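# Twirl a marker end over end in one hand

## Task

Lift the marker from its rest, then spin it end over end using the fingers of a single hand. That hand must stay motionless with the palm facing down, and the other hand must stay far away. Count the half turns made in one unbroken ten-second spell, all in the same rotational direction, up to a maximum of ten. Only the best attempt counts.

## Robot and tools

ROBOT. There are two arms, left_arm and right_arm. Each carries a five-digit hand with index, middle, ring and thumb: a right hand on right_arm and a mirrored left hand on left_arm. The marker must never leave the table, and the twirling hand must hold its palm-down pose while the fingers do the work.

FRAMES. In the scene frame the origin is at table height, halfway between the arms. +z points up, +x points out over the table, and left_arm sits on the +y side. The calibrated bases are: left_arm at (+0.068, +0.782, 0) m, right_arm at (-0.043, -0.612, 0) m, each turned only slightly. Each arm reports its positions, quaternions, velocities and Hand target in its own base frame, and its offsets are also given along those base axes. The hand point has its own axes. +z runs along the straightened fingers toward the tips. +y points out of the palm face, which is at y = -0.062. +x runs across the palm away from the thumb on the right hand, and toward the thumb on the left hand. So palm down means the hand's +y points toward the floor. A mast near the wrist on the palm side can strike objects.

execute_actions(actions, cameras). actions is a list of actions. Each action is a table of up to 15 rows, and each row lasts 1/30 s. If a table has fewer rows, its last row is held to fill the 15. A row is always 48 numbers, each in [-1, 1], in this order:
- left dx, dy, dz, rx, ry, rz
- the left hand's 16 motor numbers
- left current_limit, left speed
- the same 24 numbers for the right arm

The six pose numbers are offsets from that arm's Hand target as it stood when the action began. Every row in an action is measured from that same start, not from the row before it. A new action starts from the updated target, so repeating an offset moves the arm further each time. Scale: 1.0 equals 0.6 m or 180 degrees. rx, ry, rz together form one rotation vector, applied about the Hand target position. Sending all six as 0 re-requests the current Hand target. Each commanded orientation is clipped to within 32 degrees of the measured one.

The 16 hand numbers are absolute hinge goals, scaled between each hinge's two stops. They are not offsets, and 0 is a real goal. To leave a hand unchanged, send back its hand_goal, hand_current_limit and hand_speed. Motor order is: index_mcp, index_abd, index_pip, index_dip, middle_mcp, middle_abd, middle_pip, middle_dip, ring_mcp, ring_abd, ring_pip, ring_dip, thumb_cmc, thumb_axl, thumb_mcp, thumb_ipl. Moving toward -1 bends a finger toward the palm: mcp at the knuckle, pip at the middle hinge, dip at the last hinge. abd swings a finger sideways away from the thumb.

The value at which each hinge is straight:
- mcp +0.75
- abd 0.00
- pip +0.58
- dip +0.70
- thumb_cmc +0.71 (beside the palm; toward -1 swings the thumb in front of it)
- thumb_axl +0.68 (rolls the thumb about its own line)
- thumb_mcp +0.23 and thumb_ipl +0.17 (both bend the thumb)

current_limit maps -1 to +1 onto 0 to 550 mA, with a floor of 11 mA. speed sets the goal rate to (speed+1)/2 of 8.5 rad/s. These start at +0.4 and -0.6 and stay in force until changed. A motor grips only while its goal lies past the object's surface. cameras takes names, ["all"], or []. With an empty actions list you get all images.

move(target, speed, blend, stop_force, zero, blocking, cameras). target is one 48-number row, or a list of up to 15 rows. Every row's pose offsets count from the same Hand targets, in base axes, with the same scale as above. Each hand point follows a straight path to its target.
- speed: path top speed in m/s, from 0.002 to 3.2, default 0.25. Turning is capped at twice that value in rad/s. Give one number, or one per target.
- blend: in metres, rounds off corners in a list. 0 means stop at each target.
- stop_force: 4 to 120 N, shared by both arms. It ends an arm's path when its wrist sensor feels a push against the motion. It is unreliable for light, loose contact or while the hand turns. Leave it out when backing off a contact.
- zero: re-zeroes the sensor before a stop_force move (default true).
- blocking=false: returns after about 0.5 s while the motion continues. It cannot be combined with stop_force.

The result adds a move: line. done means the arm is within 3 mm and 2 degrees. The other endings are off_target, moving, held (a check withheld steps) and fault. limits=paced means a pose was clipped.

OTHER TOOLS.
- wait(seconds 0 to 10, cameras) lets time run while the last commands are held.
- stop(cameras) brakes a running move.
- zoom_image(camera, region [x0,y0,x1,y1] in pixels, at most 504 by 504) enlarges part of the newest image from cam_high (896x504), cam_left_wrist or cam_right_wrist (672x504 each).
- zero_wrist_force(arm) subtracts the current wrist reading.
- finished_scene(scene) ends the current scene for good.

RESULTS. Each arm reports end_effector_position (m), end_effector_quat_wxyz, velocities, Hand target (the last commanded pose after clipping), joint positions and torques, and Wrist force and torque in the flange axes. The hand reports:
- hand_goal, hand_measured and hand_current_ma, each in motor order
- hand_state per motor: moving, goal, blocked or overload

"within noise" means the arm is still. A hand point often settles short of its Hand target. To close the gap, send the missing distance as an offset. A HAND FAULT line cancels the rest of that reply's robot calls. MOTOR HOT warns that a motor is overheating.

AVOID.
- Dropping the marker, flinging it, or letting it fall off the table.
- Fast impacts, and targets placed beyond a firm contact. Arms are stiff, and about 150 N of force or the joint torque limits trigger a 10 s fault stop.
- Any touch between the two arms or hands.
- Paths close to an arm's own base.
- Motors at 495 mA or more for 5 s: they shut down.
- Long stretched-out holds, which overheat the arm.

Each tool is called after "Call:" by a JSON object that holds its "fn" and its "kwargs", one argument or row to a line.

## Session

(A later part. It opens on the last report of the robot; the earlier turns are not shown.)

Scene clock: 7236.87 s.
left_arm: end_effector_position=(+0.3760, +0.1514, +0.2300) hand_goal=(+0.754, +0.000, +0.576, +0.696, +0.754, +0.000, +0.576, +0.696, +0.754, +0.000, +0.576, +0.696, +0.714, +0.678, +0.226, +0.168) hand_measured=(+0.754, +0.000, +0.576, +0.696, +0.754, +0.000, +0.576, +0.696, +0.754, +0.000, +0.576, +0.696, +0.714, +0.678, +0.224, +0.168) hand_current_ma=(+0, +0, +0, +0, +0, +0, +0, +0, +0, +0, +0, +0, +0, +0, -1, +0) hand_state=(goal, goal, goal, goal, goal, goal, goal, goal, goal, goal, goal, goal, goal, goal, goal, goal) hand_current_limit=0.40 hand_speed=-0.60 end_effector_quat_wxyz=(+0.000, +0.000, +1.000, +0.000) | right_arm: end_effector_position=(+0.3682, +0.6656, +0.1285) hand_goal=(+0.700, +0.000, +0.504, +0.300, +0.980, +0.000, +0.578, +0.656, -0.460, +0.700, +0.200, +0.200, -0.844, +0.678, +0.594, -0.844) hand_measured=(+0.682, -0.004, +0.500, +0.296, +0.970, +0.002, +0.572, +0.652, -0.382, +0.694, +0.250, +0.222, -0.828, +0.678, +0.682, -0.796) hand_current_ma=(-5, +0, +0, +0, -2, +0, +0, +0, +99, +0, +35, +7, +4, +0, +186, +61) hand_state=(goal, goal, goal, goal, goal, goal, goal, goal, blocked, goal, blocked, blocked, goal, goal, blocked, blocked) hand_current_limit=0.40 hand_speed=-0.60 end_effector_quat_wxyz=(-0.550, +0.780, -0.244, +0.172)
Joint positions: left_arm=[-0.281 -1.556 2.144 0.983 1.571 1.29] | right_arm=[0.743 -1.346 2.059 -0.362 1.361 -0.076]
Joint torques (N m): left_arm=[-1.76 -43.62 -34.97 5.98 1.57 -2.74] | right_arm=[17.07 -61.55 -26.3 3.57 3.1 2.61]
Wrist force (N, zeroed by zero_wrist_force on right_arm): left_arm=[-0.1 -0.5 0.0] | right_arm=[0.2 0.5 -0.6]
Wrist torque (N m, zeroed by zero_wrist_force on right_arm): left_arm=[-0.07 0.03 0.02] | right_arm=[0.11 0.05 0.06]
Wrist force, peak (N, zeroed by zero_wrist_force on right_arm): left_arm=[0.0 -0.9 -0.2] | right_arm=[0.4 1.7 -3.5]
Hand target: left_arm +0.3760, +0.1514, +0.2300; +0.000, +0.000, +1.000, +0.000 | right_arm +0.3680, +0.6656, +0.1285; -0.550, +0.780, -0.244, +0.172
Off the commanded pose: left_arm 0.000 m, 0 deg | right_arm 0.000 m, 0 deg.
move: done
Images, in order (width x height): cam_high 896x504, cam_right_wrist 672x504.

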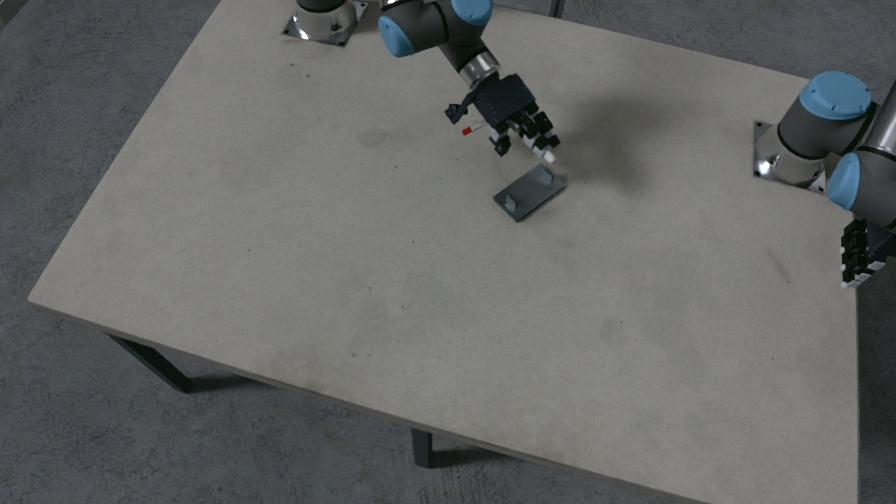

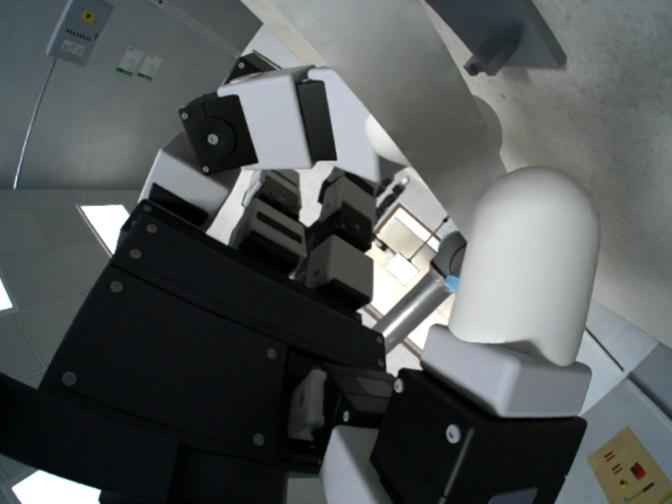

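Call:
{"fn": "move", "kwargs": {
  "target": [0,0,0,0,0,0,0.754,0,0.576,0.696,0.754,0,0.576,0.696,0.754,0,0.576,0.696,0.714,0.678,0.226,0.168,0.4,-0.6,0.135,0.224,-0.08,0,0,0.0322,0.70,0.0,0.504,0.30,0.98,0.0,0.577,0.656,-0.46,0.70,0.20,0.20,-0.845,0.677,0.593,-0.845,0.4,-0.6],
  "speed": 0.25
}}

Call:
{"fn": "move", "kwargs": {
  "target": [0,0,0,0,0,0,0.754,0,0.576,0.696,0.754,0,0.576,0.696,0.754,0,0.576,0.696,0.714,0.678,0.226,0.168,0.4,-0.6,0,0,-0.06,0,0,0,0.70,0.0,0.504,0.30,0.98,0.0,0.577,0.656,-0.46,0.70,0.20,0.20,-0.845,0.677,0.593,-0.845,0.4,-0.6],
  "speed": 0.03,
  "stop_force": 4,
  "cameras": ["cam_high","cam_right_wrist"]
}}

Call:
{"fn": "zoom_image", "kwargs": {
  "camera": "cam_high",
  "region": [480, 130, 580, 230]
}}

Scene clock: 7259.13 s.
left_arm: end_effector_position=(+0.3760, +0.1514, +0.2300) hand_goal=(+0.754, +0.000, +0.576, +0.696, +0.754, +0.000, +0.576, +0.696, +0.754, +0.000, +0.576, +0.696, +0.714, +0.678, +0.226, +0.168) hand_measured=(+0.754, +0.000, +0.576, +0.696, +0.754, +0.000, +0.576, +0.696, +0.754, +0.000, +0.576, +0.696, +0.714, +0.678, +0.224, +0.168) hand_current_ma=(+0, +0, +0, +0, +0, +0, +0, +0, +0, +0, +0, +0, +0, +0, -1, +0) hand_state=(goal, goal, goal, goal, goal, goal, goal, goal, goal, goal, goal, goal, goal, goal, goal, goal) hand_current_limit=0.40 hand_speed=-0.60 end_effector_quat_wxyz=(+0.000, +0.000, +1.000, +0.000) | right_arm: end_effector_position=(+0.4487, +0.7999, +0.0805) hand_goal=(+0.700, +0.000, +0.504, +0.300, +0.980, +0.000, +0.578, +0.656, -0.460, +0.700, +0.200, +0.200, -0.844, +0.678, +0.594, -0.844) hand_measured=(+0.682, -0.004, +0.500, +0.296, +0.970, +0.002, +0.572, +0.652, -0.382, +0.694, +0.250, +0.222, -0.828, +0.678, +0.682, -0.796) hand_current_ma=(-5, +0, +0, +0, -2, +0, +0, +0, +99, +0, +35, +7, +4, +0, +186, +61) hand_state=(goal, goal, goal, goal, goal, goal, goal, goal, blocked, goal, blocked, blocked, goal, goal, blocked, blocked) hand_current_limit=0.40 hand_speed=-0.60 end_effector_quat_wxyz=(-0.558, +0.792, -0.204, +0.144)
Joint positions: left_arm=[-0.281 -1.556 2.144 0.983 1.571 1.29] | right_arm=[0.779 -1.072 1.76 -0.331 1.3 -0.099]
Joint torques (N m): left_arm=[-0.83 -43.58 -34.84 5.63 1.48 -2.67] | right_arm=[-21.63 -52.33 -39.7 -3.86 2.69 2.38]
Wrist force (N, zeroed by zero_wrist_force on right_arm): left_arm=[0.0 -0.3 -0.2] | right_arm=[0.1 0.2 -0.7]
Wrist torque (N m, zeroed by zero_wrist_force on right_arm): left_arm=[-0.03 0.01 0.03] | right_arm=[0.11 0.00 0.12]
Wrist force, peak (N, zeroed by zero_wrist_force on right_arm): left_arm=[-0.4 -0.7 -0.1] | right_arm=[0.3 0.7 -3.4]
Hand target: left_arm +0.3760, +0.1514, +0.2300; +0.000, +0.000, +1.000, +0.000 | right_arm +0.4490, +0.8000, +0.0805; -0.558, +0.792, -0.204, +0.144
Off the commanded pose: left_arm 0.000 m, 0 deg | right_arm 0.000 m, 0 deg.
move: done

Scene clock: 7261.50 s.
left_arm: end_effector_position=(+0.3760, +0.1514, +0.2300) hand_goal=(+0.754, +0.000, +0.576, +0.696, +0.754, +0.000, +0.576, +0.696, +0.754, +0.000, +0.576, +0.696, +0.714, +0.678, +0.226, +0.168) hand_measured=(+0.754, +0.000, +0.576, +0.696, +0.754, +0.000, +0.576, +0.696, +0.754, +0.000, +0.576, +0.696, +0.714, +0.678, +0.224, +0.168) hand_current_ma=(+0, +0, +0, +0, +0, +0, +0, +0, +0, +0, +0, +0, +0, +0, -1, +0) hand_state=(goal, goal, goal, goal, goal, goal, goal, goal, goal, goal, goal, goal, goal, goal, goal, goal) hand_current_limit=0.40 hand_speed=-0.60 end_effector_quat_wxyz=(+0.000, +0.000, +1.000, +0.000) | right_arm: end_effector_position=(+0.4490, +0.8000, +0.0445) hand_goal=(+0.700, +0.000, +0.504, +0.300, +0.980, +0.000, +0.578, +0.656, -0.460, +0.700, +0.200, +0.200, -0.844, +0.678, +0.594, -0.844) hand_measured=(+0.682, -0.004, +0.500, +0.296, +0.970, +0.002, +0.572, +0.652, -0.382, +0.694, +0.250, +0.222, -0.828, +0.678, +0.682, -0.796) hand_current_ma=(-5, +0, +0, +0, -2, +0, +0, +0, +99, +0, +35, +7, +4, +0, +186, +61) hand_state=(goal, goal, goal, goal, goal, goal, goal, goal, blocked, goal, blocked, blocked, goal, goal, blocked, blocked) hand_current_limit=0.40 hand_speed=-0.60 end_effector_quat_wxyz=(-0.558, +0.792, -0.204, +0.144)
Joint positions: left_arm=[-0.281 -1.556 2.144 0.983 1.571 1.29] | right_arm=[0.779 -1.033 1.776 -0.387 1.3 -0.099]
Joint torques (N m): left_arm=[-1.46 -43.22 -35.39 5.92 1.34 -2.56] | right_arm=[-20.77 -84.6 -38.48 3.63 2.82 2.48]
Wrist force (N, zeroed by zero_wrist_force on right_arm): left_arm=[-0.3 -0.7 -0.1] | right_arm=[0.2 0.1 -0.6]
Wrist torque (N m, zeroed by zero_wrist_force on right_arm): left_arm=[-0.09 0.05 0.01] | right_arm=[0.11 -0.02 0.08]
Wrist force, peak (N, zeroed by zero_wrist_force on right_arm): left_arm=[0.1 -1.0 0.2] | right_arm=[0.0 -0.3 -1.1]
Hand target: left_arm +0.3760, +0.1514, +0.2300; +0.000, +0.000, +1.000, +0.000 | right_arm +0.4490, +0.8000, +0.0445; -0.558, +0.792, -0.204, +0.144
Off the commanded pose: left_arm 0.000 m, 0 deg | right_arm 0.000 m, 0 deg.
move: done
Images, in order (width x height): cam_high 896x504, cam_right_wrist 672x504.

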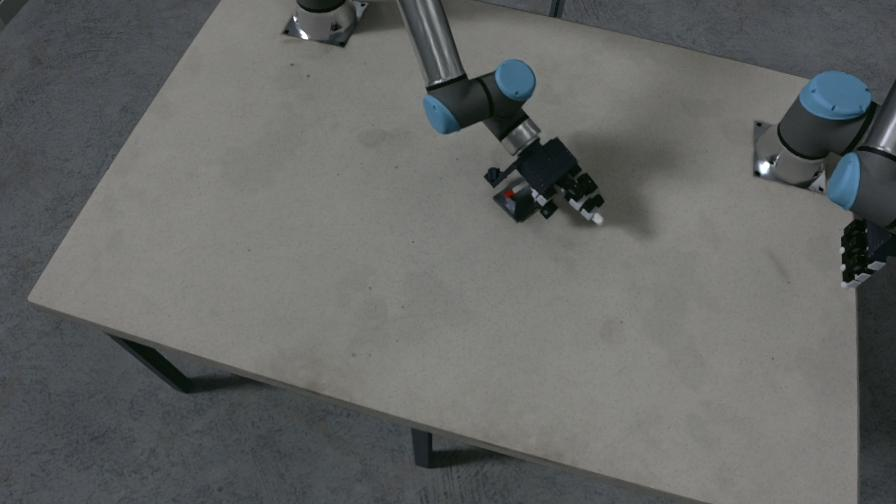

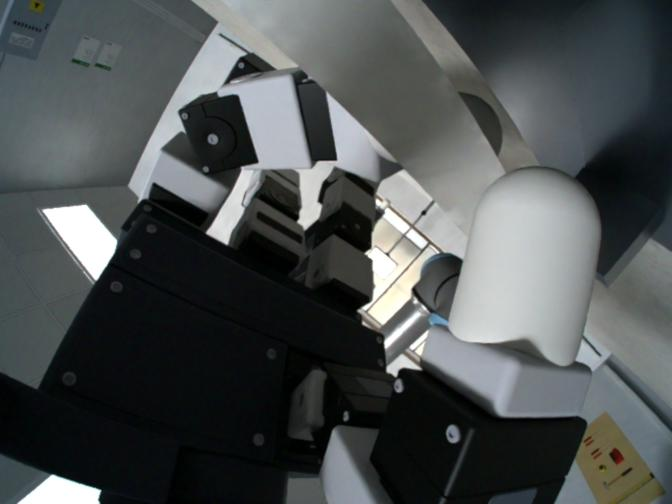

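Scaled by 5.040 from the camera's 896x504 image, which has a finer 1280x720 frame.

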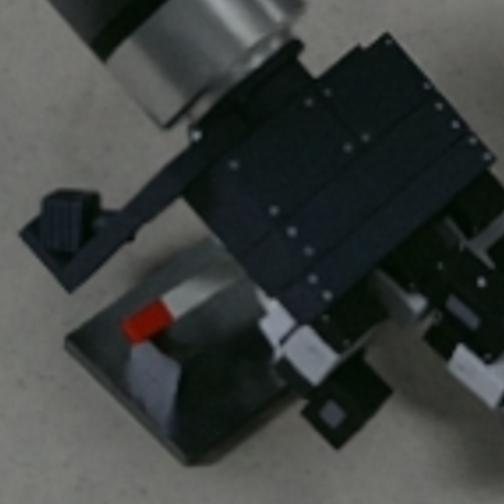

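Call:
{"fn": "move", "kwargs": {
  "target": [
    [0,0,0,0,0,0,0.754,0,0.576,0.696,0.754,0,0.576,0.696,0.754,0,0.576,0.696,0.714,0.678,0.226,0.168,0.4,-0.6,0,0,0.02,0,0,0,0.70,0.0,0.504,0.30,0.98,0.0,0.577,0.656,-0.46,0.70,0.20,0.20,-0.845,0.677,0.593,-0.845,0.4,-0.6],
    [0,0,0,0,0,0,0.754,0,0.576,0.696,0.754,0,0.576,0.696,0.754,0,0.576,0.696,0.714,0.678,0.226,0.168,0.4,-0.6,0.0113,0.0165,0.02,0,0,0,0.70,0.0,0.504,0.30,0.98,0.0,0.577,0.656,-0.46,0.70,0.20,0.20,-0.845,0.677,0.593,-0.845,0.4,-0.6]
  ],
  "speed": 0.08,
  "cameras": ["cam_high","cam_right_wrist"]
}}

Call:
{"fn": "zoom_image", "kwargs": {
  "camera": "cam_high",
  "region": [490, 160, 550, 220]
}}

Scene clock: 7281.47 s.
left_arm: end_effector_position=(+0.3760, +0.1514, +0.2300) hand_goal=(+0.754, +0.000, +0.576, +0.696, +0.754, +0.000, +0.576, +0.696, +0.754, +0.000, +0.576, +0.696, +0.714, +0.678, +0.226, +0.168) hand_measured=(+0.754, +0.000, +0.576, +0.696, +0.754, +0.000, +0.576, +0.696, +0.754, +0.000, +0.576, +0.696, +0.714, +0.678, +0.224, +0.168) hand_current_ma=(+0, +0, +0, +0, +0, +0, +0, +0, +0, +0, +0, +0, +0, +0, -1, +0) hand_state=(goal, goal, goal, goal, goal, goal, goal, goal, goal, goal, goal, goal, goal, goal, goal, goal) hand_current_limit=0.40 hand_speed=-0.60 end_effector_quat_wxyz=(+0.000, +0.000, +1.000, +0.000) | right_arm: end_effector_position=(+0.4556, +0.8098, +0.0564) hand_goal=(+0.700, +0.000, +0.504, +0.300, +0.980, +0.000, +0.578, +0.656, -0.460, +0.700, +0.200, +0.200, -0.844, +0.678, +0.594, -0.844) hand_measured=(+0.682, -0.004, +0.500, +0.296, +0.970, +0.002, +0.572, +0.652, -0.382, +0.694, +0.250, +0.222, -0.828, +0.678, +0.682, -0.796) hand_current_ma=(-5, +0, +0, +0, -2, +0, +0, +0, +99, +0, +35, +7, +4, +0, +186, +61) hand_state=(goal, goal, goal, goal, goal, goal, goal, goal, blocked, goal, blocked, blocked, goal, goal, blocked, blocked) hand_current_limit=0.40 hand_speed=-0.60 end_effector_quat_wxyz=(-0.558, +0.792, -0.204, +0.144)
Joint positions: left_arm=[-0.281 -1.556 2.144 0.983 1.571 1.29] | right_arm=[0.782 -1.031 1.745 -0.358 1.304 -0.098]
Joint torques (N m): left_arm=[-0.29 -43.19 -35.75 5.96 1.6 -2.51] | right_arm=[-3.94 -70.03 -37.07 -3.93 -3.07 -0.65]
Wrist force (N, zeroed by zero_wrist_force on right_arm): left_arm=[0.1 -0.7 -0.1] | right_arm=[0.4 0.1 -0.9]
Wrist torque (N m, zeroed by zero_wrist_force on right_arm): left_arm=[-0.08 0.00 0.04] | right_arm=[0.12 -0.04 0.03]
Wrist force, peak (N, zeroed by zero_wrist_force on right_arm): left_arm=[-0.2 -0.7 -0.3] | right_arm=[0.1 0.9 -1.4]
Hand target: left_arm +0.3760, +0.1514, +0.2300; +0.000, +0.000, +1.000, +0.000 | right_arm +0.4558, +0.8099, +0.0565; -0.558, +0.792, -0.204, +0.144
Off the commanded pose: left_arm 0.000 m, 0 deg | right_arm 0.000 m, 0 deg.
move: done
Images, in order (width x height): cam_high 896x504, cam_right_wrist 672x504.

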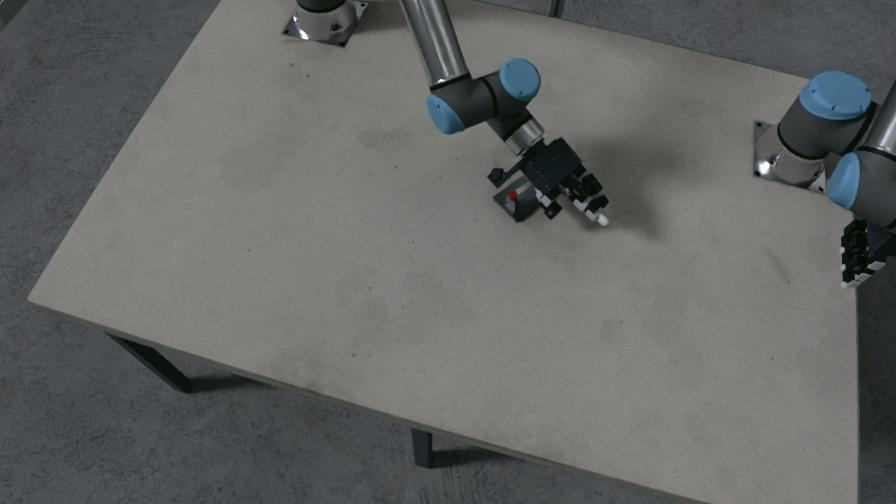

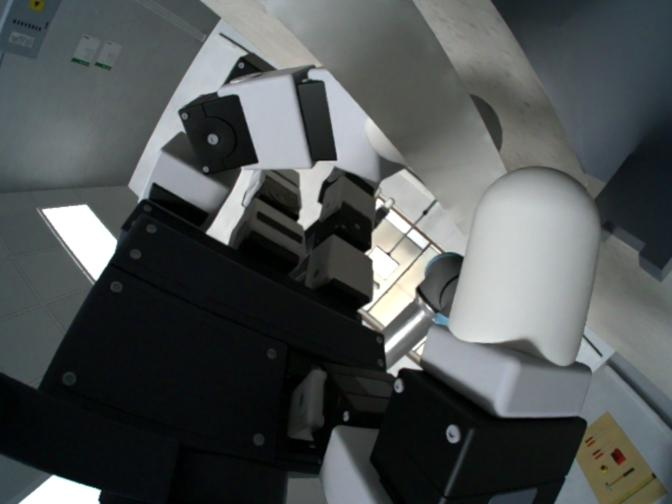

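Scaled by 8.400 from the camera's 896x504 image, which has a finer 1280x720 frame.

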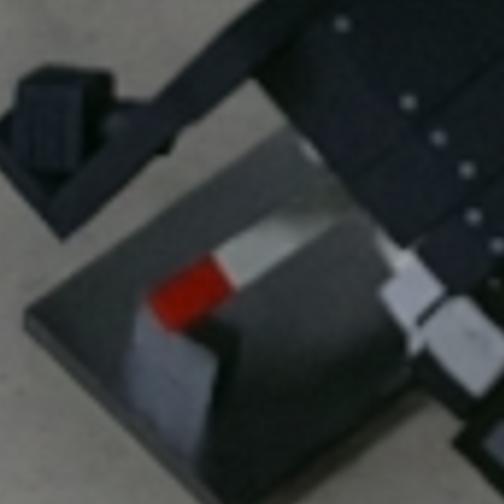

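Call:
{"fn": "move", "kwargs": {
  "target": [0,0,0,0,0,0,0.754,0,0.576,0.696,0.754,0,0.576,0.696,0.754,0,0.576,0.696,0.714,0.678,0.226,0.168,0.4,-0.6,0,0,-0.032,0,0,0,0.70,0.0,0.504,0.30,0.98,0.0,0.577,0.656,-0.46,0.70,0.20,0.20,-0.845,0.677,0.593,-0.845,0.4,-0.6],
  "speed": 0.03,
  "stop_force": 4,
  "cameras": ["cam_high","cam_right_wrist"]
}}

Call:
{"fn": "zoom_image", "kwargs": {
  "camera": "cam_high",
  "region": [490, 160, 550, 220]
}}

Scene clock: 7292.93 s.
left_arm: end_effector_position=(+0.3760, +0.1514, +0.2300) hand_goal=(+0.754, +0.000, +0.576, +0.696, +0.754, +0.000, +0.576, +0.696, +0.754, +0.000, +0.576, +0.696, +0.714, +0.678, +0.226, +0.168) hand_measured=(+0.754, +0.000, +0.576, +0.696, +0.754, +0.000, +0.576, +0.696, +0.754, +0.000, +0.576, +0.696, +0.714, +0.678, +0.224, +0.168) hand_current_ma=(+0, +0, +0, +0, +0, +0, +0, +0, +0, +0, +0, +0, +0, +0, -1, +0) hand_state=(goal, goal, goal, goal, goal, goal, goal, goal, goal, goal, goal, goal, goal, goal, goal, goal) hand_current_limit=0.40 hand_speed=-0.60 end_effector_quat_wxyz=(+0.000, +0.000, +1.000, +0.000) | right_arm: end_effector_position=(+0.4558, +0.8099, +0.0373) hand_goal=(+0.700, +0.000, +0.504, +0.300, +0.980, +0.000, +0.578, +0.656, -0.460, +0.700, +0.200, +0.200, -0.844, +0.678, +0.594, -0.844) hand_measured=(+0.682, -0.004, +0.500, +0.296, +0.970, +0.002, +0.572, +0.652, -0.382, +0.706, +0.248, +0.206, -0.828, +0.678, +0.682, -0.796) hand_current_ma=(-5, +0, +0, +0, -2, +0, +0, +0, +99, +0, +34, +0, +4, +0, +186, +61) hand_state=(goal, goal, goal, goal, goal, goal, goal, goal, blocked, goal, blocked, goal, goal, goal, blocked, blocked) hand_current_limit=0.40 hand_speed=-0.60 end_effector_quat_wxyz=(-0.558, +0.792, -0.204, +0.144)
Joint positions: left_arm=[-0.281 -1.556 2.144 0.983 1.571 1.29] | right_arm=[0.782 -1.009 1.753 -0.387 1.303 -0.098]
Joint torques (N m): left_arm=[-0.79 -42.08 -35.18 6.02 1.49 -2.58] | right_arm=[-16.63 -83.57 -38 3.63 -3.38 -0.24]
Wrist force (N, zeroed by zero_wrist_force on right_arm): left_arm=[-0.1 -0.4 0.2] | right_arm=[0.7 -1.4 -1.6]
Wrist torque (N m, zeroed by zero_wrist_force on right_arm): left_arm=[-0.08 0.03 0.02] | right_arm=[0.00 -0.06 -0.01]
Wrist force, peak (N, zeroed by zero_wrist_force on right_arm): left_arm=[-0.3 -0.8 -0.2] | right_arm=[0.5 -2.7 -2.5]
Hand target: left_arm +0.3760, +0.1514, +0.2300; +0.000, +0.000, +1.000, +0.000 | right_arm +0.4558, +0.8099, +0.0373; -0.558, +0.792, -0.204, +0.144
Off the commanded pose: left_arm 0.000 m, 0 deg | right_arm 0.000 m, 0 deg.
move: done
Images, in order (width x height): cam_high 896x504, cam_right_wrist 672x504.

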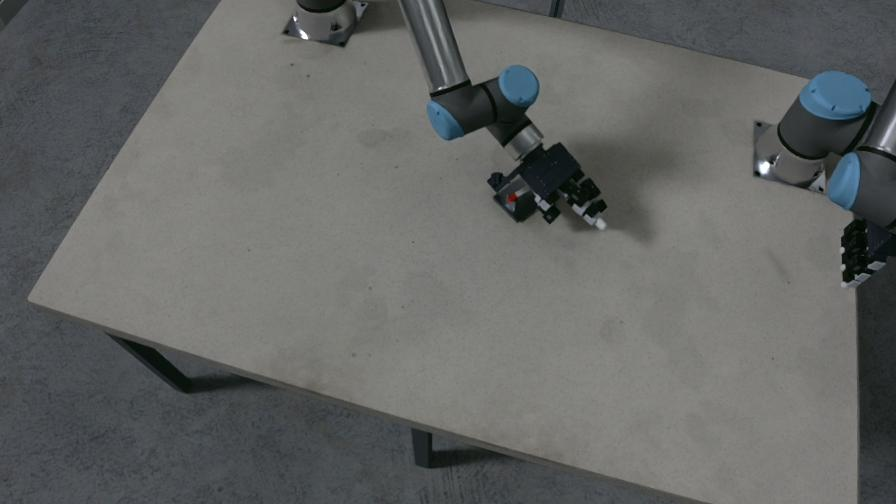

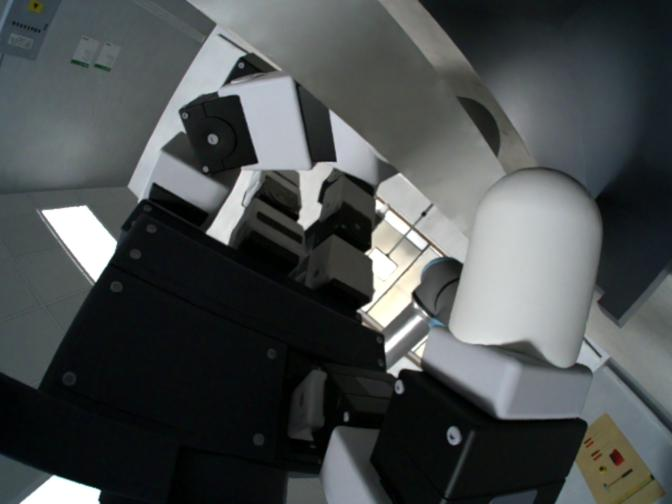

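Scaled by 8.400 from the camera's 896x504 image, which has a finer 1280x720 frame.

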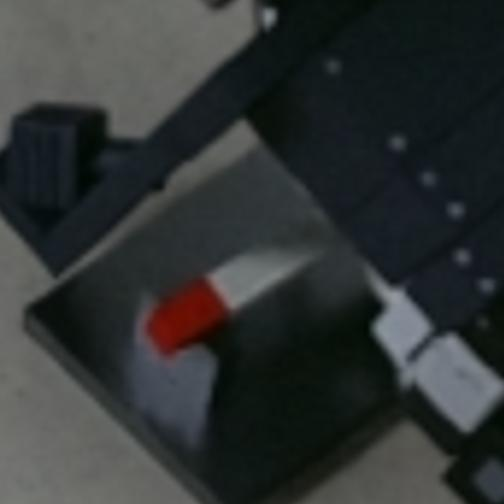

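Call:
{"fn": "execute_actions", "kwargs": {
  "actions": [
    [[0,0,0,0,0,0,0.754,0,0.576,0.696,0.754,0,0.576,0.696,0.754,0,0.576,0.696,0.714,0.678,0.226,0.168,0.4,-0.6,0,0,0,0,0,0,0.70,0.0,0.504,0.30,0.98,0.0,0.577,0.656,-0.38,0.70,0.248,0.22,-0.845,0.677,0.682,-0.81,0.4,-0.95]],
    [[0,0,0,0,0,0,0.754,0,0.576,0.696,0.754,0,0.576,0.696,0.754,0,0.576,0.696,0.714,0.678,0.226,0.168,0.4,-0.6,0,0,0,0,0,0,0.70,0.0,0.504,0.30,0.98,0.0,0.577,0.656,-0.30,0.71,0.26,0.23,-0.845,0.677,0.72,-0.83,0.4,-0.95]],
    [[0,0,0,0,0,0,0.754,0,0.576,0.696,0.754,0,0.576,0.696,0.754,0,0.576,0.696,0.714,0.678,0.226,0.168,0.4,-0.6,0,0,0,0,0,0,0.70,0.0,0.504,0.30,0.98,0.0,0.577,0.656,-0.17,0.76,0.28,0.24,-0.845,0.677,0.75,-0.845,0.4,-0.9]],
    [[0,0,0,0,0,0,0.754,0,0.576,0.696,0.754,0,0.576,0.696,0.754,0,0.576,0.696,0.714,0.678,0.226,0.168,0.4,-0.6,0,0,0,0,0,0,0.70,0.0,0.504,0.30,0.98,0.0,0.577,0.656,-0.17,0.76,0.28,0.24,-0.845,0.677,0.75,-0.845,0.4,-0.8]]
  ],
  "cameras": ["cam_high","cam_right_wrist"]
}}

Call:
{"fn": "zoom_image", "kwargs": {
  "camera": "cam_high",
  "region": [490, 160, 550, 220]
}}

Scene clock: 7307.17 s.
left_arm: end_effector_position=(+0.3760, +0.1514, +0.2300) hand_goal=(+0.754, +0.000, +0.576, +0.696, +0.754, +0.000, +0.576, +0.696, +0.754, +0.000, +0.576, +0.696, +0.714, +0.678, +0.226, +0.168) hand_measured=(+0.754, +0.000, +0.576, +0.696, +0.754, +0.000, +0.576, +0.696, +0.754, +0.000, +0.576, +0.696, +0.714, +0.678, +0.224, +0.168) hand_current_ma=(+0, +0, +0, +0, +0, +0, +0, +0, +0, +0, +0, +0, +0, +0, -1, +0) hand_state=(goal, goal, goal, goal, goal, goal, goal, goal, goal, goal, goal, goal, goal, goal, goal, goal) hand_current_limit=0.40 hand_speed=-0.60 end_effector_quat_wxyz=(+0.000, +0.000, +1.000, +0.000) | right_arm: end_effector_position=(+0.4558, +0.8099, +0.0373) hand_goal=(+0.700, +0.000, +0.504, +0.300, +0.980, +0.000, +0.578, +0.656, -0.170, +0.760, +0.280, +0.240, -0.844, +0.678, +0.750, -0.844) hand_measured=(+0.682, -0.004, +0.500, +0.296, +0.970, +0.002, +0.572, +0.652, -0.174, +0.750, +0.278, +0.238, -0.838, +0.678, +0.742, -0.840) hand_current_ma=(-5, +0, +0, +0, -2, +0, +0, +0, +0, -1, +0, +0, +1, +0, -1, +0) hand_state=(goal, goal, goal, goal, goal, goal, goal, goal, goal, goal, goal, goal, goal, goal, goal, goal) hand_current_limit=0.40 hand_speed=-0.80 end_effector_quat_wxyz=(-0.558, +0.792, -0.204, +0.144)
Joint positions: left_arm=[-0.281 -1.556 2.144 0.983 1.571 1.29] | right_arm=[0.782 -1.009 1.753 -0.387 1.303 -0.098]
Joint torques (N m): left_arm=[-2.02 -44.8 -35.59 6 1.68 -2.23] | right_arm=[-14.94 -76.8 -28.51 1.89 -2.84 1.4]
Wrist force (N, zeroed by zero_wrist_force on right_arm): left_arm=[-0.1 -0.7 -0.1] | right_arm=[0.4 -0.2 -0.7]
Wrist torque (N m, zeroed by zero_wrist_force on right_arm): left_arm=[-0.09 0.03 0.02] | right_arm=[0.06 -0.06 0.02]
Wrist force, peak (N, zeroed by zero_wrist_force on right_arm): left_arm=[-0.4 -0.9 -0.1] | right_arm=[1.3 -2.6 -1.8]
Hand target: left_arm +0.3760, +0.1514, +0.2300; +0.000, +0.000, +1.000, +0.000 | right_arm +0.4558, +0.8099, +0.0373; -0.558, +0.792, -0.204, +0.144
Off the commanded pose: left_arm 0.000 m, 0 deg | right_arm 0.000 m, 0 deg.
Images, in order (width x height): cam_high 896x504, cam_right_wrist 672x504.

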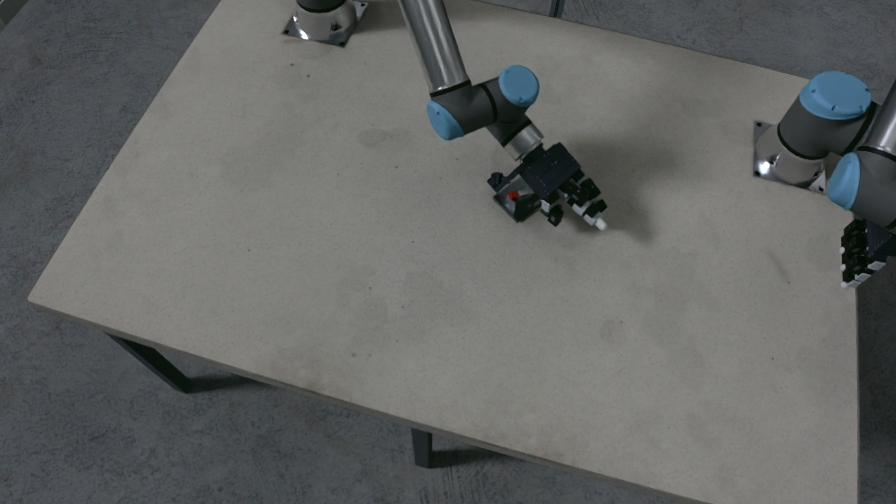

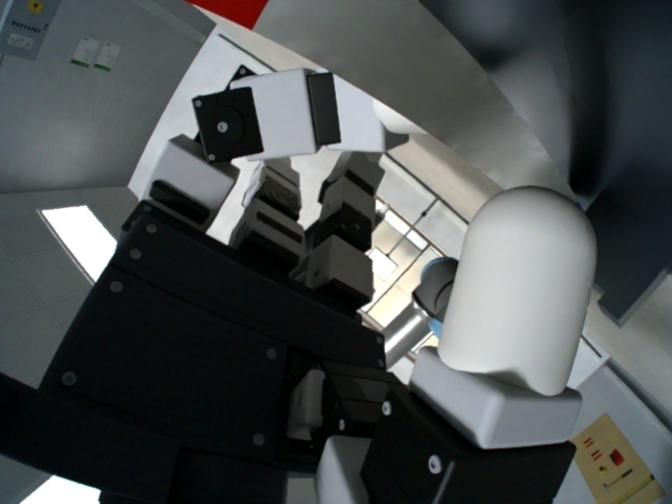

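Scaled by 8.400 from the camera's 896x504 image, which has a finer 1280x720 frame.

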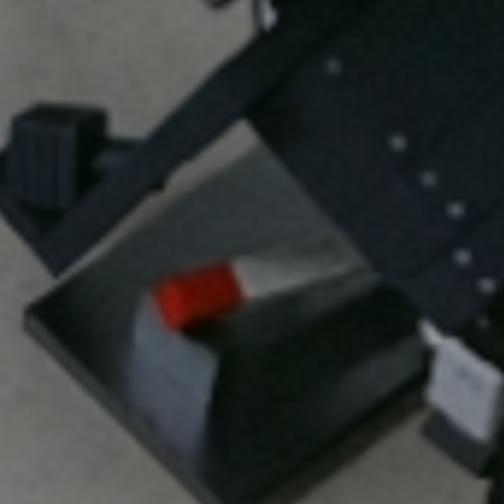

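Call:
{"fn": "move", "kwargs": {
  "target": [0,0,0,0,0,0,0.754,0,0.576,0.696,0.754,0,0.576,0.696,0.754,0,0.576,0.696,0.714,0.678,0.226,0.168,0.4,-0.6,0,0,0.15,0,0,0,0.70,0.0,0.504,0.30,0.98,0.0,0.577,0.656,-0.17,0.76,0.28,0.24,-0.845,0.677,0.75,-0.845,0.4,-0.8],
  "speed": 0.04
}}

Call:
{"fn": "move", "kwargs": {
  "target": [0,0,0,0,0,0,0.754,0,0.576,0.696,0.754,0,0.576,0.696,0.754,0,0.576,0.696,0.714,0.678,0.226,0.168,0.4,-0.6,-0.15,-0.22,0.03,0,0,0,0.70,0.0,0.504,0.30,0.98,0.0,0.577,0.656,-0.17,0.76,0.28,0.24,-0.845,0.677,0.75,-0.845,0.4,-0.8],
  "speed": 0.25,
  "cameras": ["cam_high","cam_right_wrist"]
}}

Call:
{"fn": "zoom_image", "kwargs": {
  "camera": "cam_high",
  "region": [490, 150, 570, 230]
}}

Scene clock: 7317.33 s.
left_arm: end_effector_position=(+0.3760, +0.1514, +0.2300) hand_goal=(+0.754, +0.000, +0.576, +0.696, +0.754, +0.000, +0.576, +0.696, +0.754, +0.000, +0.576, +0.696, +0.714, +0.678, +0.226, +0.168) hand_measured=(+0.754, +0.000, +0.576, +0.696, +0.754, +0.000, +0.576, +0.696, +0.754, +0.000, +0.576, +0.696, +0.714, +0.678, +0.224, +0.168) hand_current_ma=(+0, +0, +0, +0, +0, +0, +0, +0, +0, +0, +0, +0, +0, +0, -1, +0) hand_state=(goal, goal, goal, goal, goal, goal, goal, goal, goal, goal, goal, goal, goal, goal, goal, goal) hand_current_limit=0.40 hand_speed=-0.60 end_effector_quat_wxyz=(+0.000, +0.000, +1.000, +0.000) | right_arm: end_effector_position=(+0.4558, +0.8099, +0.1276) hand_goal=(+0.700, +0.000, +0.504, +0.300, +0.980, +0.000, +0.578, +0.656, -0.170, +0.760, +0.280, +0.240, -0.844, +0.678, +0.750, -0.844) hand_measured=(+0.682, -0.004, +0.500, +0.296, +0.970, +0.002, +0.572, +0.652, -0.174, +0.750, +0.278, +0.238, -0.838, +0.678, +0.742, -0.840) hand_current_ma=(-5, +0, +0, +0, -2, +0, +0, +0, +0, -1, +0, +0, +1, +0, -1, +0) hand_state=(goal, goal, goal, goal, goal, goal, goal, goal, goal, goal, goal, goal, goal, goal, goal, goal) hand_current_limit=0.40 hand_speed=-0.80 end_effector_quat_wxyz=(-0.558, +0.792, -0.204, +0.144)
Joint positions: left_arm=[-0.281 -1.556 2.144 0.983 1.571 1.29] | right_arm=[0.782 -1.103 1.706 -0.248 1.303 -0.098]
Joint torques (N m): left_arm=[0.18 -42.81 -34.62 5.94 1.32 -2.66] | right_arm=[-11.32 -51.12 -28.7 -3.65 -1.59 0.74]
Wrist force (N, zeroed by zero_wrist_force on right_arm): left_arm=[-0.1 -0.6 0.0] | right_arm=[0.1 0.2 -1.1]
Wrist torque (N m, zeroed by zero_wrist_force on right_arm): left_arm=[-0.08 0.03 0.02] | right_arm=[0.12 0.03 0.05]
Wrist force, peak (N, zeroed by zero_wrist_force on right_arm): left_arm=[-0.3 -0.9 0.0] | right_arm=[0.2 -0.8 -1.2]
Hand target: left_arm +0.3760, +0.1514, +0.2300; +0.000, +0.000, +1.000, +0.000 | right_arm +0.4558, +0.8099, +0.1273; -0.558, +0.792, -0.204, +0.144
Off the commanded pose: left_arm 0.000 m, 0 deg | right_arm 0.000 m, 0 deg.
move: done

Scene clock: 7318.47 s.
left_arm: end_effector_position=(+0.3760, +0.1514, +0.2300) hand_goal=(+0.754, +0.000, +0.576, +0.696, +0.754, +0.000, +0.576, +0.696, +0.754, +0.000, +0.576, +0.696, +0.714, +0.678, +0.226, +0.168) hand_measured=(+0.754, +0.000, +0.576, +0.696, +0.754, +0.000, +0.576, +0.696, +0.754, +0.000, +0.576, +0.696, +0.714, +0.678, +0.224, +0.168) hand_current_ma=(+0, +0, +0, +0, +0, +0, +0, +0, +0, +0, +0, +0, +0, +0, -1, +0) hand_state=(goal, goal, goal, goal, goal, goal, goal, goal, goal, goal, goal, goal, goal, goal, goal, goal) hand_current_limit=0.40 hand_speed=-0.60 end_effector_quat_wxyz=(+0.000, +0.000, +1.000, +0.000) | right_arm: end_effector_position=(+0.3660, +0.6779, +0.1453) hand_goal=(+0.700, +0.000, +0.504, +0.300, +0.980, +0.000, +0.578, +0.656, -0.170, +0.760, +0.280, +0.240, -0.844, +0.678, +0.750, -0.844) hand_measured=(+0.682, -0.004, +0.500, +0.296, +0.970, +0.002, +0.572, +0.652, -0.172, +0.750, +0.278, +0.238, -0.838, +0.678, +0.744, -0.842) hand_current_ma=(-5, +0, +0, +0, -2, +0, +0, +0, +0, -1, +0, +0, +1, +0, -1, +0) hand_state=(goal, goal, goal, goal, goal, goal, goal, goal, goal, goal, goal, goal, goal, goal, goal, goal) hand_current_limit=0.40 hand_speed=-0.80 end_effector_quat_wxyz=(-0.558, +0.792, -0.204, +0.144)
Joint positions: left_arm=[-0.281 -1.556 2.144 0.983 1.571 1.29] | right_arm=[0.727 -1.347 2.023 -0.314 1.251 -0.119]
Joint torques (N m): left_arm=[-0.41 -43.95 -35.62 5.98 1.65 -2.55] | right_arm=[17.16 -60.99 -27.01 3.84 2.83 2.79]
Wrist force (N, zeroed by zero_wrist_force on right_arm): left_arm=[-0.1 -0.6 0.0] | right_arm=[0.6 0.2 -0.8]
Wrist torque (N m, zeroed by zero_wrist_force on right_arm): left_arm=[-0.09 0.03 0.02] | right_arm=[0.09 0.00 0.11]
Wrist force, peak (N, zeroed by zero_wrist_force on right_arm): left_arm=[-0.2 -0.7 0.1] | right_arm=[-0.1 1.2 -3.5]
Hand target: left_arm +0.3760, +0.1514, +0.2300; +0.000, +0.000, +1.000, +0.000 | right_arm +0.3658, +0.6779, +0.1453; -0.558, +0.792, -0.204, +0.144
Off the commanded pose: left_arm 0.000 m, 0 deg | right_arm 0.000 m, 0 deg.
move: done
Images, in order (width x height): cam_high 896x504, cam_right_wrist 672x504.

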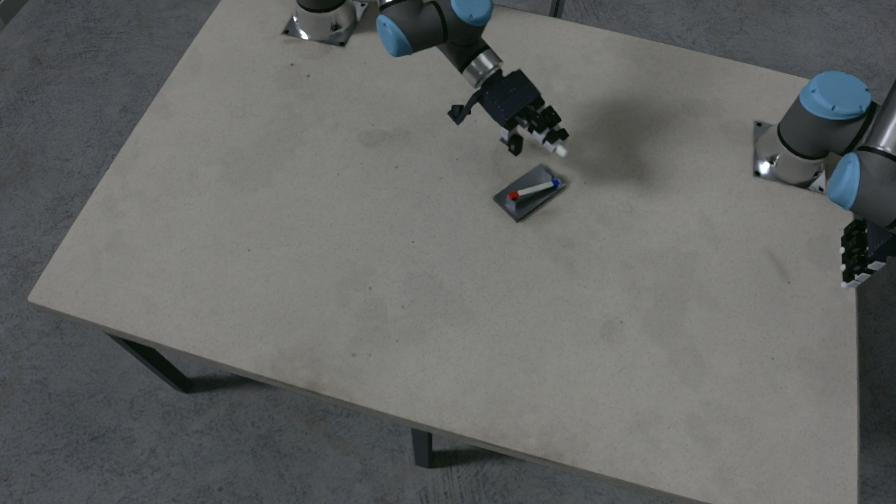

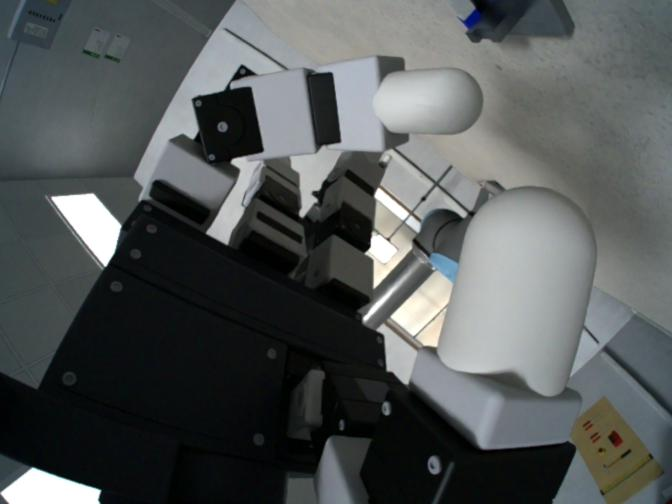

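Scaled by 6.300 from the camera's 896x504 image, which has a finer 1280x720 frame.

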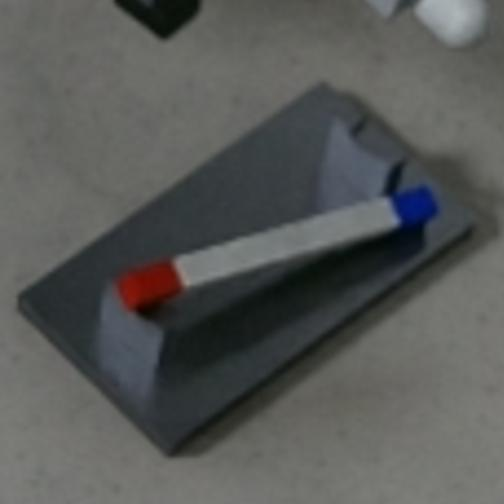

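Call:
{"fn": "zoom_image", "kwargs": {
  "camera": "cam_high",
  "region": [470, 80, 580, 190]
}}

Scaled by 4.582 from the camera's 896x504 image, which has a finer 1280x720 frame.

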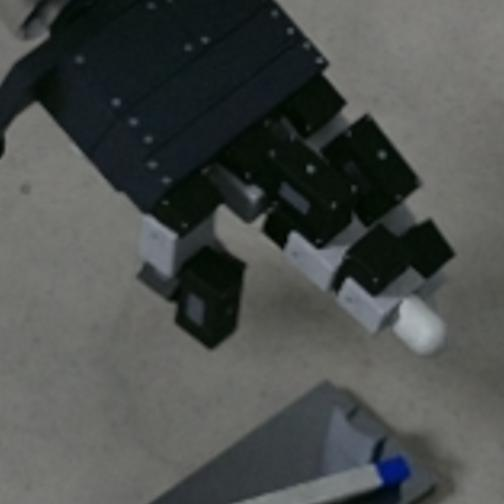

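Call:
{"fn": "move", "kwargs": {
  "target": [0,0,0,0,0,0,0.754,0,0.576,0.696,0.754,0,0.576,0.696,0.754,0,0.576,0.696,0.714,0.678,0.226,0.168,0.4,-0.6,0.2007,0.1977,-0.06,0,0,-0.1039,0.70,0.0,0.504,0.30,0.98,0.0,0.577,0.656,-0.17,0.76,0.28,0.24,-0.845,0.677,0.75,-0.845,0.4,-0.8],
  "speed": 0.25,
  "cameras": ["cam_high","cam_right_wrist"]
}}

Call:
{"fn": "zoom_image", "kwargs": {
  "camera": "cam_high",
  "region": [490, 140, 590, 240]
}}

Scene clock: 7383.90 s.
left_arm: end_effector_position=(+0.3760, +0.1514, +0.2300) hand_goal=(+0.754, +0.000, +0.576, +0.696, +0.754, +0.000, +0.576, +0.696, +0.754, +0.000, +0.576, +0.696, +0.714, +0.678, +0.226, +0.168) hand_measured=(+0.754, +0.000, +0.576, +0.696, +0.754, +0.000, +0.576, +0.696, +0.754, +0.000, +0.576, +0.696, +0.714, +0.678, +0.224, +0.168) hand_current_ma=(+0, +0, +0, +0, +0, +0, +0, +0, +0, +0, +0, +0, +0, +0, -1, +0) hand_state=(goal, goal, goal, goal, goal, goal, goal, goal, goal, goal, goal, goal, goal, goal, goal, goal) hand_current_limit=0.40 hand_speed=-0.60 end_effector_quat_wxyz=(+0.000, +0.000, +1.000, +0.000) | right_arm: end_effector_position=(+0.4860, +0.7965, +0.1093) hand_goal=(+0.700, +0.000, +0.504, +0.300, +0.980, +0.000, +0.578, +0.656, -0.170, +0.760, +0.280, +0.240, -0.844, +0.678, +0.750, -0.844) hand_measured=(+0.682, -0.002, +0.500, +0.296, +0.970, +0.002, +0.572, +0.652, -0.172, +0.750, +0.278, +0.238, -0.838, +0.678, +0.744, -0.842) hand_current_ma=(-5, +0, +0, +0, -2, +0, +0, +0, +0, -1, +0, +0, +1, +0, -1, +0) hand_state=(goal, goal, goal, goal, goal, goal, goal, goal, goal, goal, goal, goal, goal, goal, goal, goal) hand_current_limit=0.40 hand_speed=-0.80 end_effector_quat_wxyz=(-0.527, +0.748, -0.330, +0.232)
Joint positions: left_arm=[-0.281 -1.556 2.144 0.983 1.571 1.29] | right_arm=[0.83 -1.079 1.707 -0.283 1.655 0.03]
Joint torques (N m): left_arm=[0.56 -42.99 -34.99 5.87 1.35 -2.36] | right_arm=[-17.69 -54.25 -42.85 -4.08 3.46 0.45]
Wrist force (N, zeroed by zero_wrist_force on right_arm): left_arm=[0.1 -0.4 0.0] | right_arm=[0.0 -0.1 -0.7]
Wrist torque (N m, zeroed by zero_wrist_force on right_arm): left_arm=[-0.05 0.00 0.04] | right_arm=[0.11 0.08 0.18]
Wrist force, peak (N, zeroed by zero_wrist_force on right_arm): left_arm=[0.0 -0.9 -0.3] | right_arm=[0.1 0.2 -3.2]
Hand target: left_arm +0.3760, +0.1514, +0.2300; +0.000, +0.000, +1.000, +0.000 | right_arm +0.4862, +0.7965, +0.1093; -0.527, +0.748, -0.330, +0.232
Off the commanded pose: left_arm 0.000 m, 0 deg | right_arm 0.000 m, 0 deg.
move: done
Images, in order (width x height): cam_high 896x504, cam_right_wrist 672x504.

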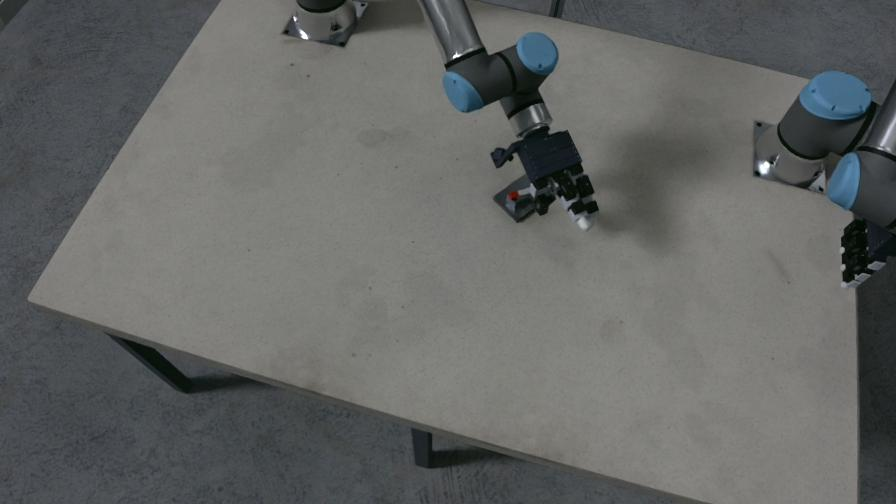

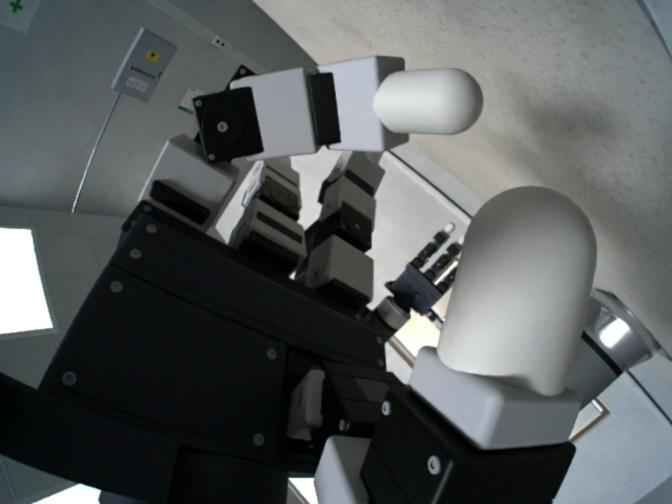

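Scaled by 5.040 from the camera's 896x504 image, which has a finer 1280x720 frame.

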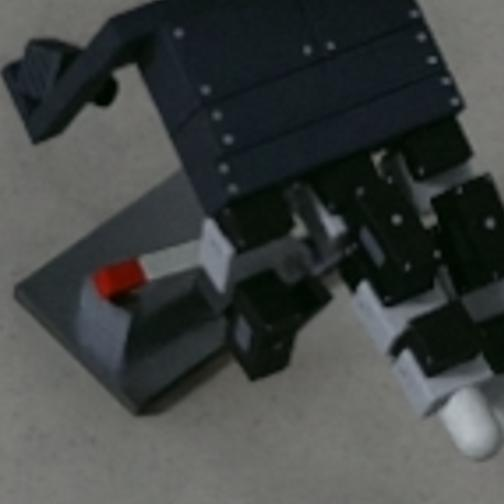

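Call:
{"fn": "move", "kwargs": {
  "target": [0,0,0,0,0,0,0.754,0,0.576,0.696,0.754,0,0.576,0.696,0.754,0,0.576,0.696,0.714,0.678,0.226,0.168,0.4,-0.6,0,0,-0.09,0,0,0,0.70,0.0,0.504,0.30,0.98,0.0,0.577,0.656,-0.17,0.76,0.28,0.24,-0.845,0.677,0.75,-0.845,0.4,-0.8],
  "speed": 0.06,
  "stop_force": 5,
  "cameras": ["cam_high","cam_right_wrist"]
}}

Call:
{"fn": "zoom_image", "kwargs": {
  "camera": "cam_high",
  "region": [490, 140, 590, 240]
}}

Scene clock: 7395.20 s.
left_arm: end_effector_position=(+0.3760, +0.1514, +0.2300) hand_goal=(+0.754, +0.000, +0.576, +0.696, +0.754, +0.000, +0.576, +0.696, +0.754, +0.000, +0.576, +0.696, +0.714, +0.678, +0.226, +0.168) hand_measured=(+0.754, +0.000, +0.576, +0.696, +0.754, +0.000, +0.576, +0.696, +0.754, +0.000, +0.576, +0.696, +0.714, +0.678, +0.224, +0.168) hand_current_ma=(+0, +0, +0, +0, +0, +0, +0, +0, +0, +0, +0, +0, +0, +0, -1, +0) hand_state=(goal, goal, goal, goal, goal, goal, goal, goal, goal, goal, goal, goal, goal, goal, goal, goal) hand_current_limit=0.40 hand_speed=-0.60 end_effector_quat_wxyz=(+0.000, +0.000, +1.000, +0.000) | right_arm: end_effector_position=(+0.4862, +0.7965, +0.0553) hand_goal=(+0.700, +0.000, +0.504, +0.300, +0.980, +0.000, +0.578, +0.656, -0.170, +0.760, +0.280, +0.240, -0.844, +0.678, +0.750, -0.844) hand_measured=(+0.682, -0.002, +0.500, +0.296, +0.970, +0.002, +0.572, +0.652, -0.172, +0.750, +0.278, +0.238, -0.838, +0.678, +0.744, -0.842) hand_current_ma=(-5, +0, +0, +0, -2, +0, +0, +0, +0, -1, +0, +0, +1, +0, -1, +0) hand_state=(goal, goal, goal, goal, goal, goal, goal, goal, goal, goal, goal, goal, goal, goal, goal, goal) hand_current_limit=0.40 hand_speed=-0.80 end_effector_quat_wxyz=(-0.527, +0.748, -0.330, +0.232)
Joint positions: left_arm=[-0.281 -1.556 2.144 0.983 1.571 1.29] | right_arm=[0.83 -1.024 1.735 -0.366 1.655 0.03]
Joint torques (N m): left_arm=[0.86 -43.74 -35.82 5.89 1.61 -2.81] | right_arm=[-18.09 -85.08 -39.77 3.41 3.12 1.42]
Wrist force (N, zeroed by zero_wrist_force on right_arm): left_arm=[0.1 -0.4 0.0] | right_arm=[0.0 0.2 -0.7]
Wrist torque (N m, zeroed by zero_wrist_force on right_arm): left_arm=[-0.06 0.00 0.03] | right_arm=[0.17 0.04 0.16]
Wrist force, peak (N, zeroed by zero_wrist_force on right_arm): left_arm=[0.0 -0.9 -0.3] | right_arm=[-0.2 -1.4 -1.0]
Hand target: left_arm +0.3760, +0.1514, +0.2300; +0.000, +0.000, +1.000, +0.000 | right_arm +0.4862, +0.7965, +0.0553; -0.527, +0.748, -0.330, +0.232
Off the commanded pose: left_arm 0.000 m, 0 deg | right_arm 0.000 m, 0 deg.
move: done
Images, in order (width x height): cam_high 896x504, cam_right_wrist 672x504.

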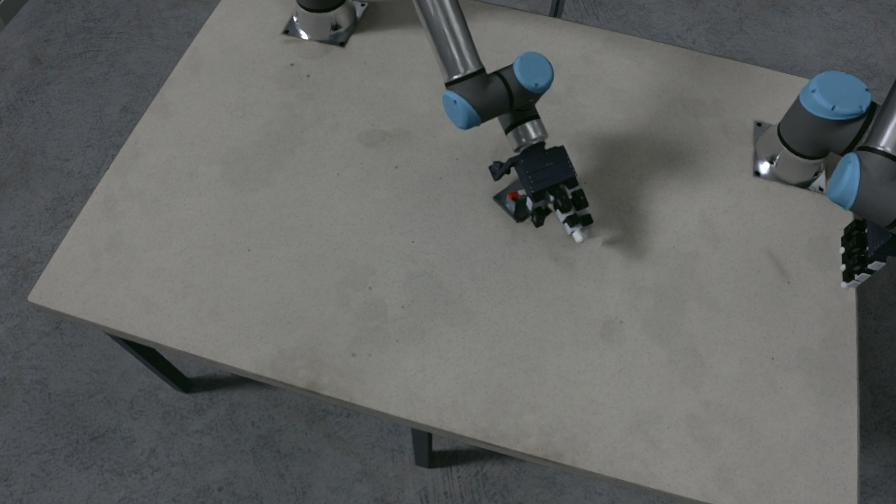

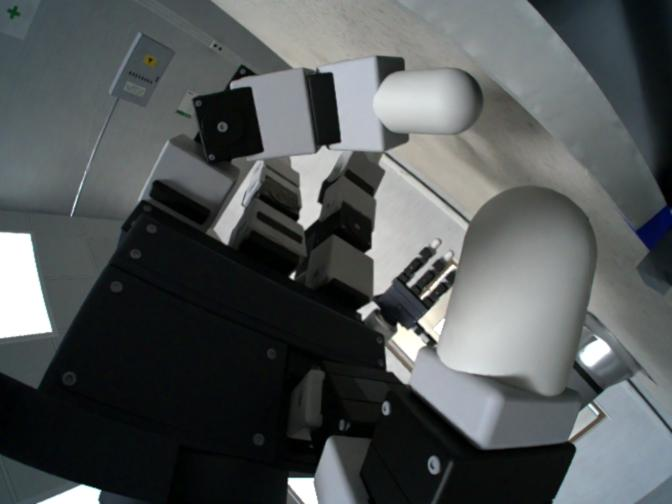

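Scaled by 5.040 from the camera's 896x504 image, which has a finer 1280x720 frame.

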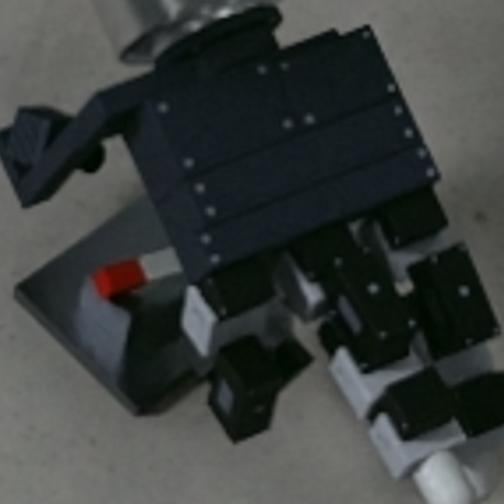

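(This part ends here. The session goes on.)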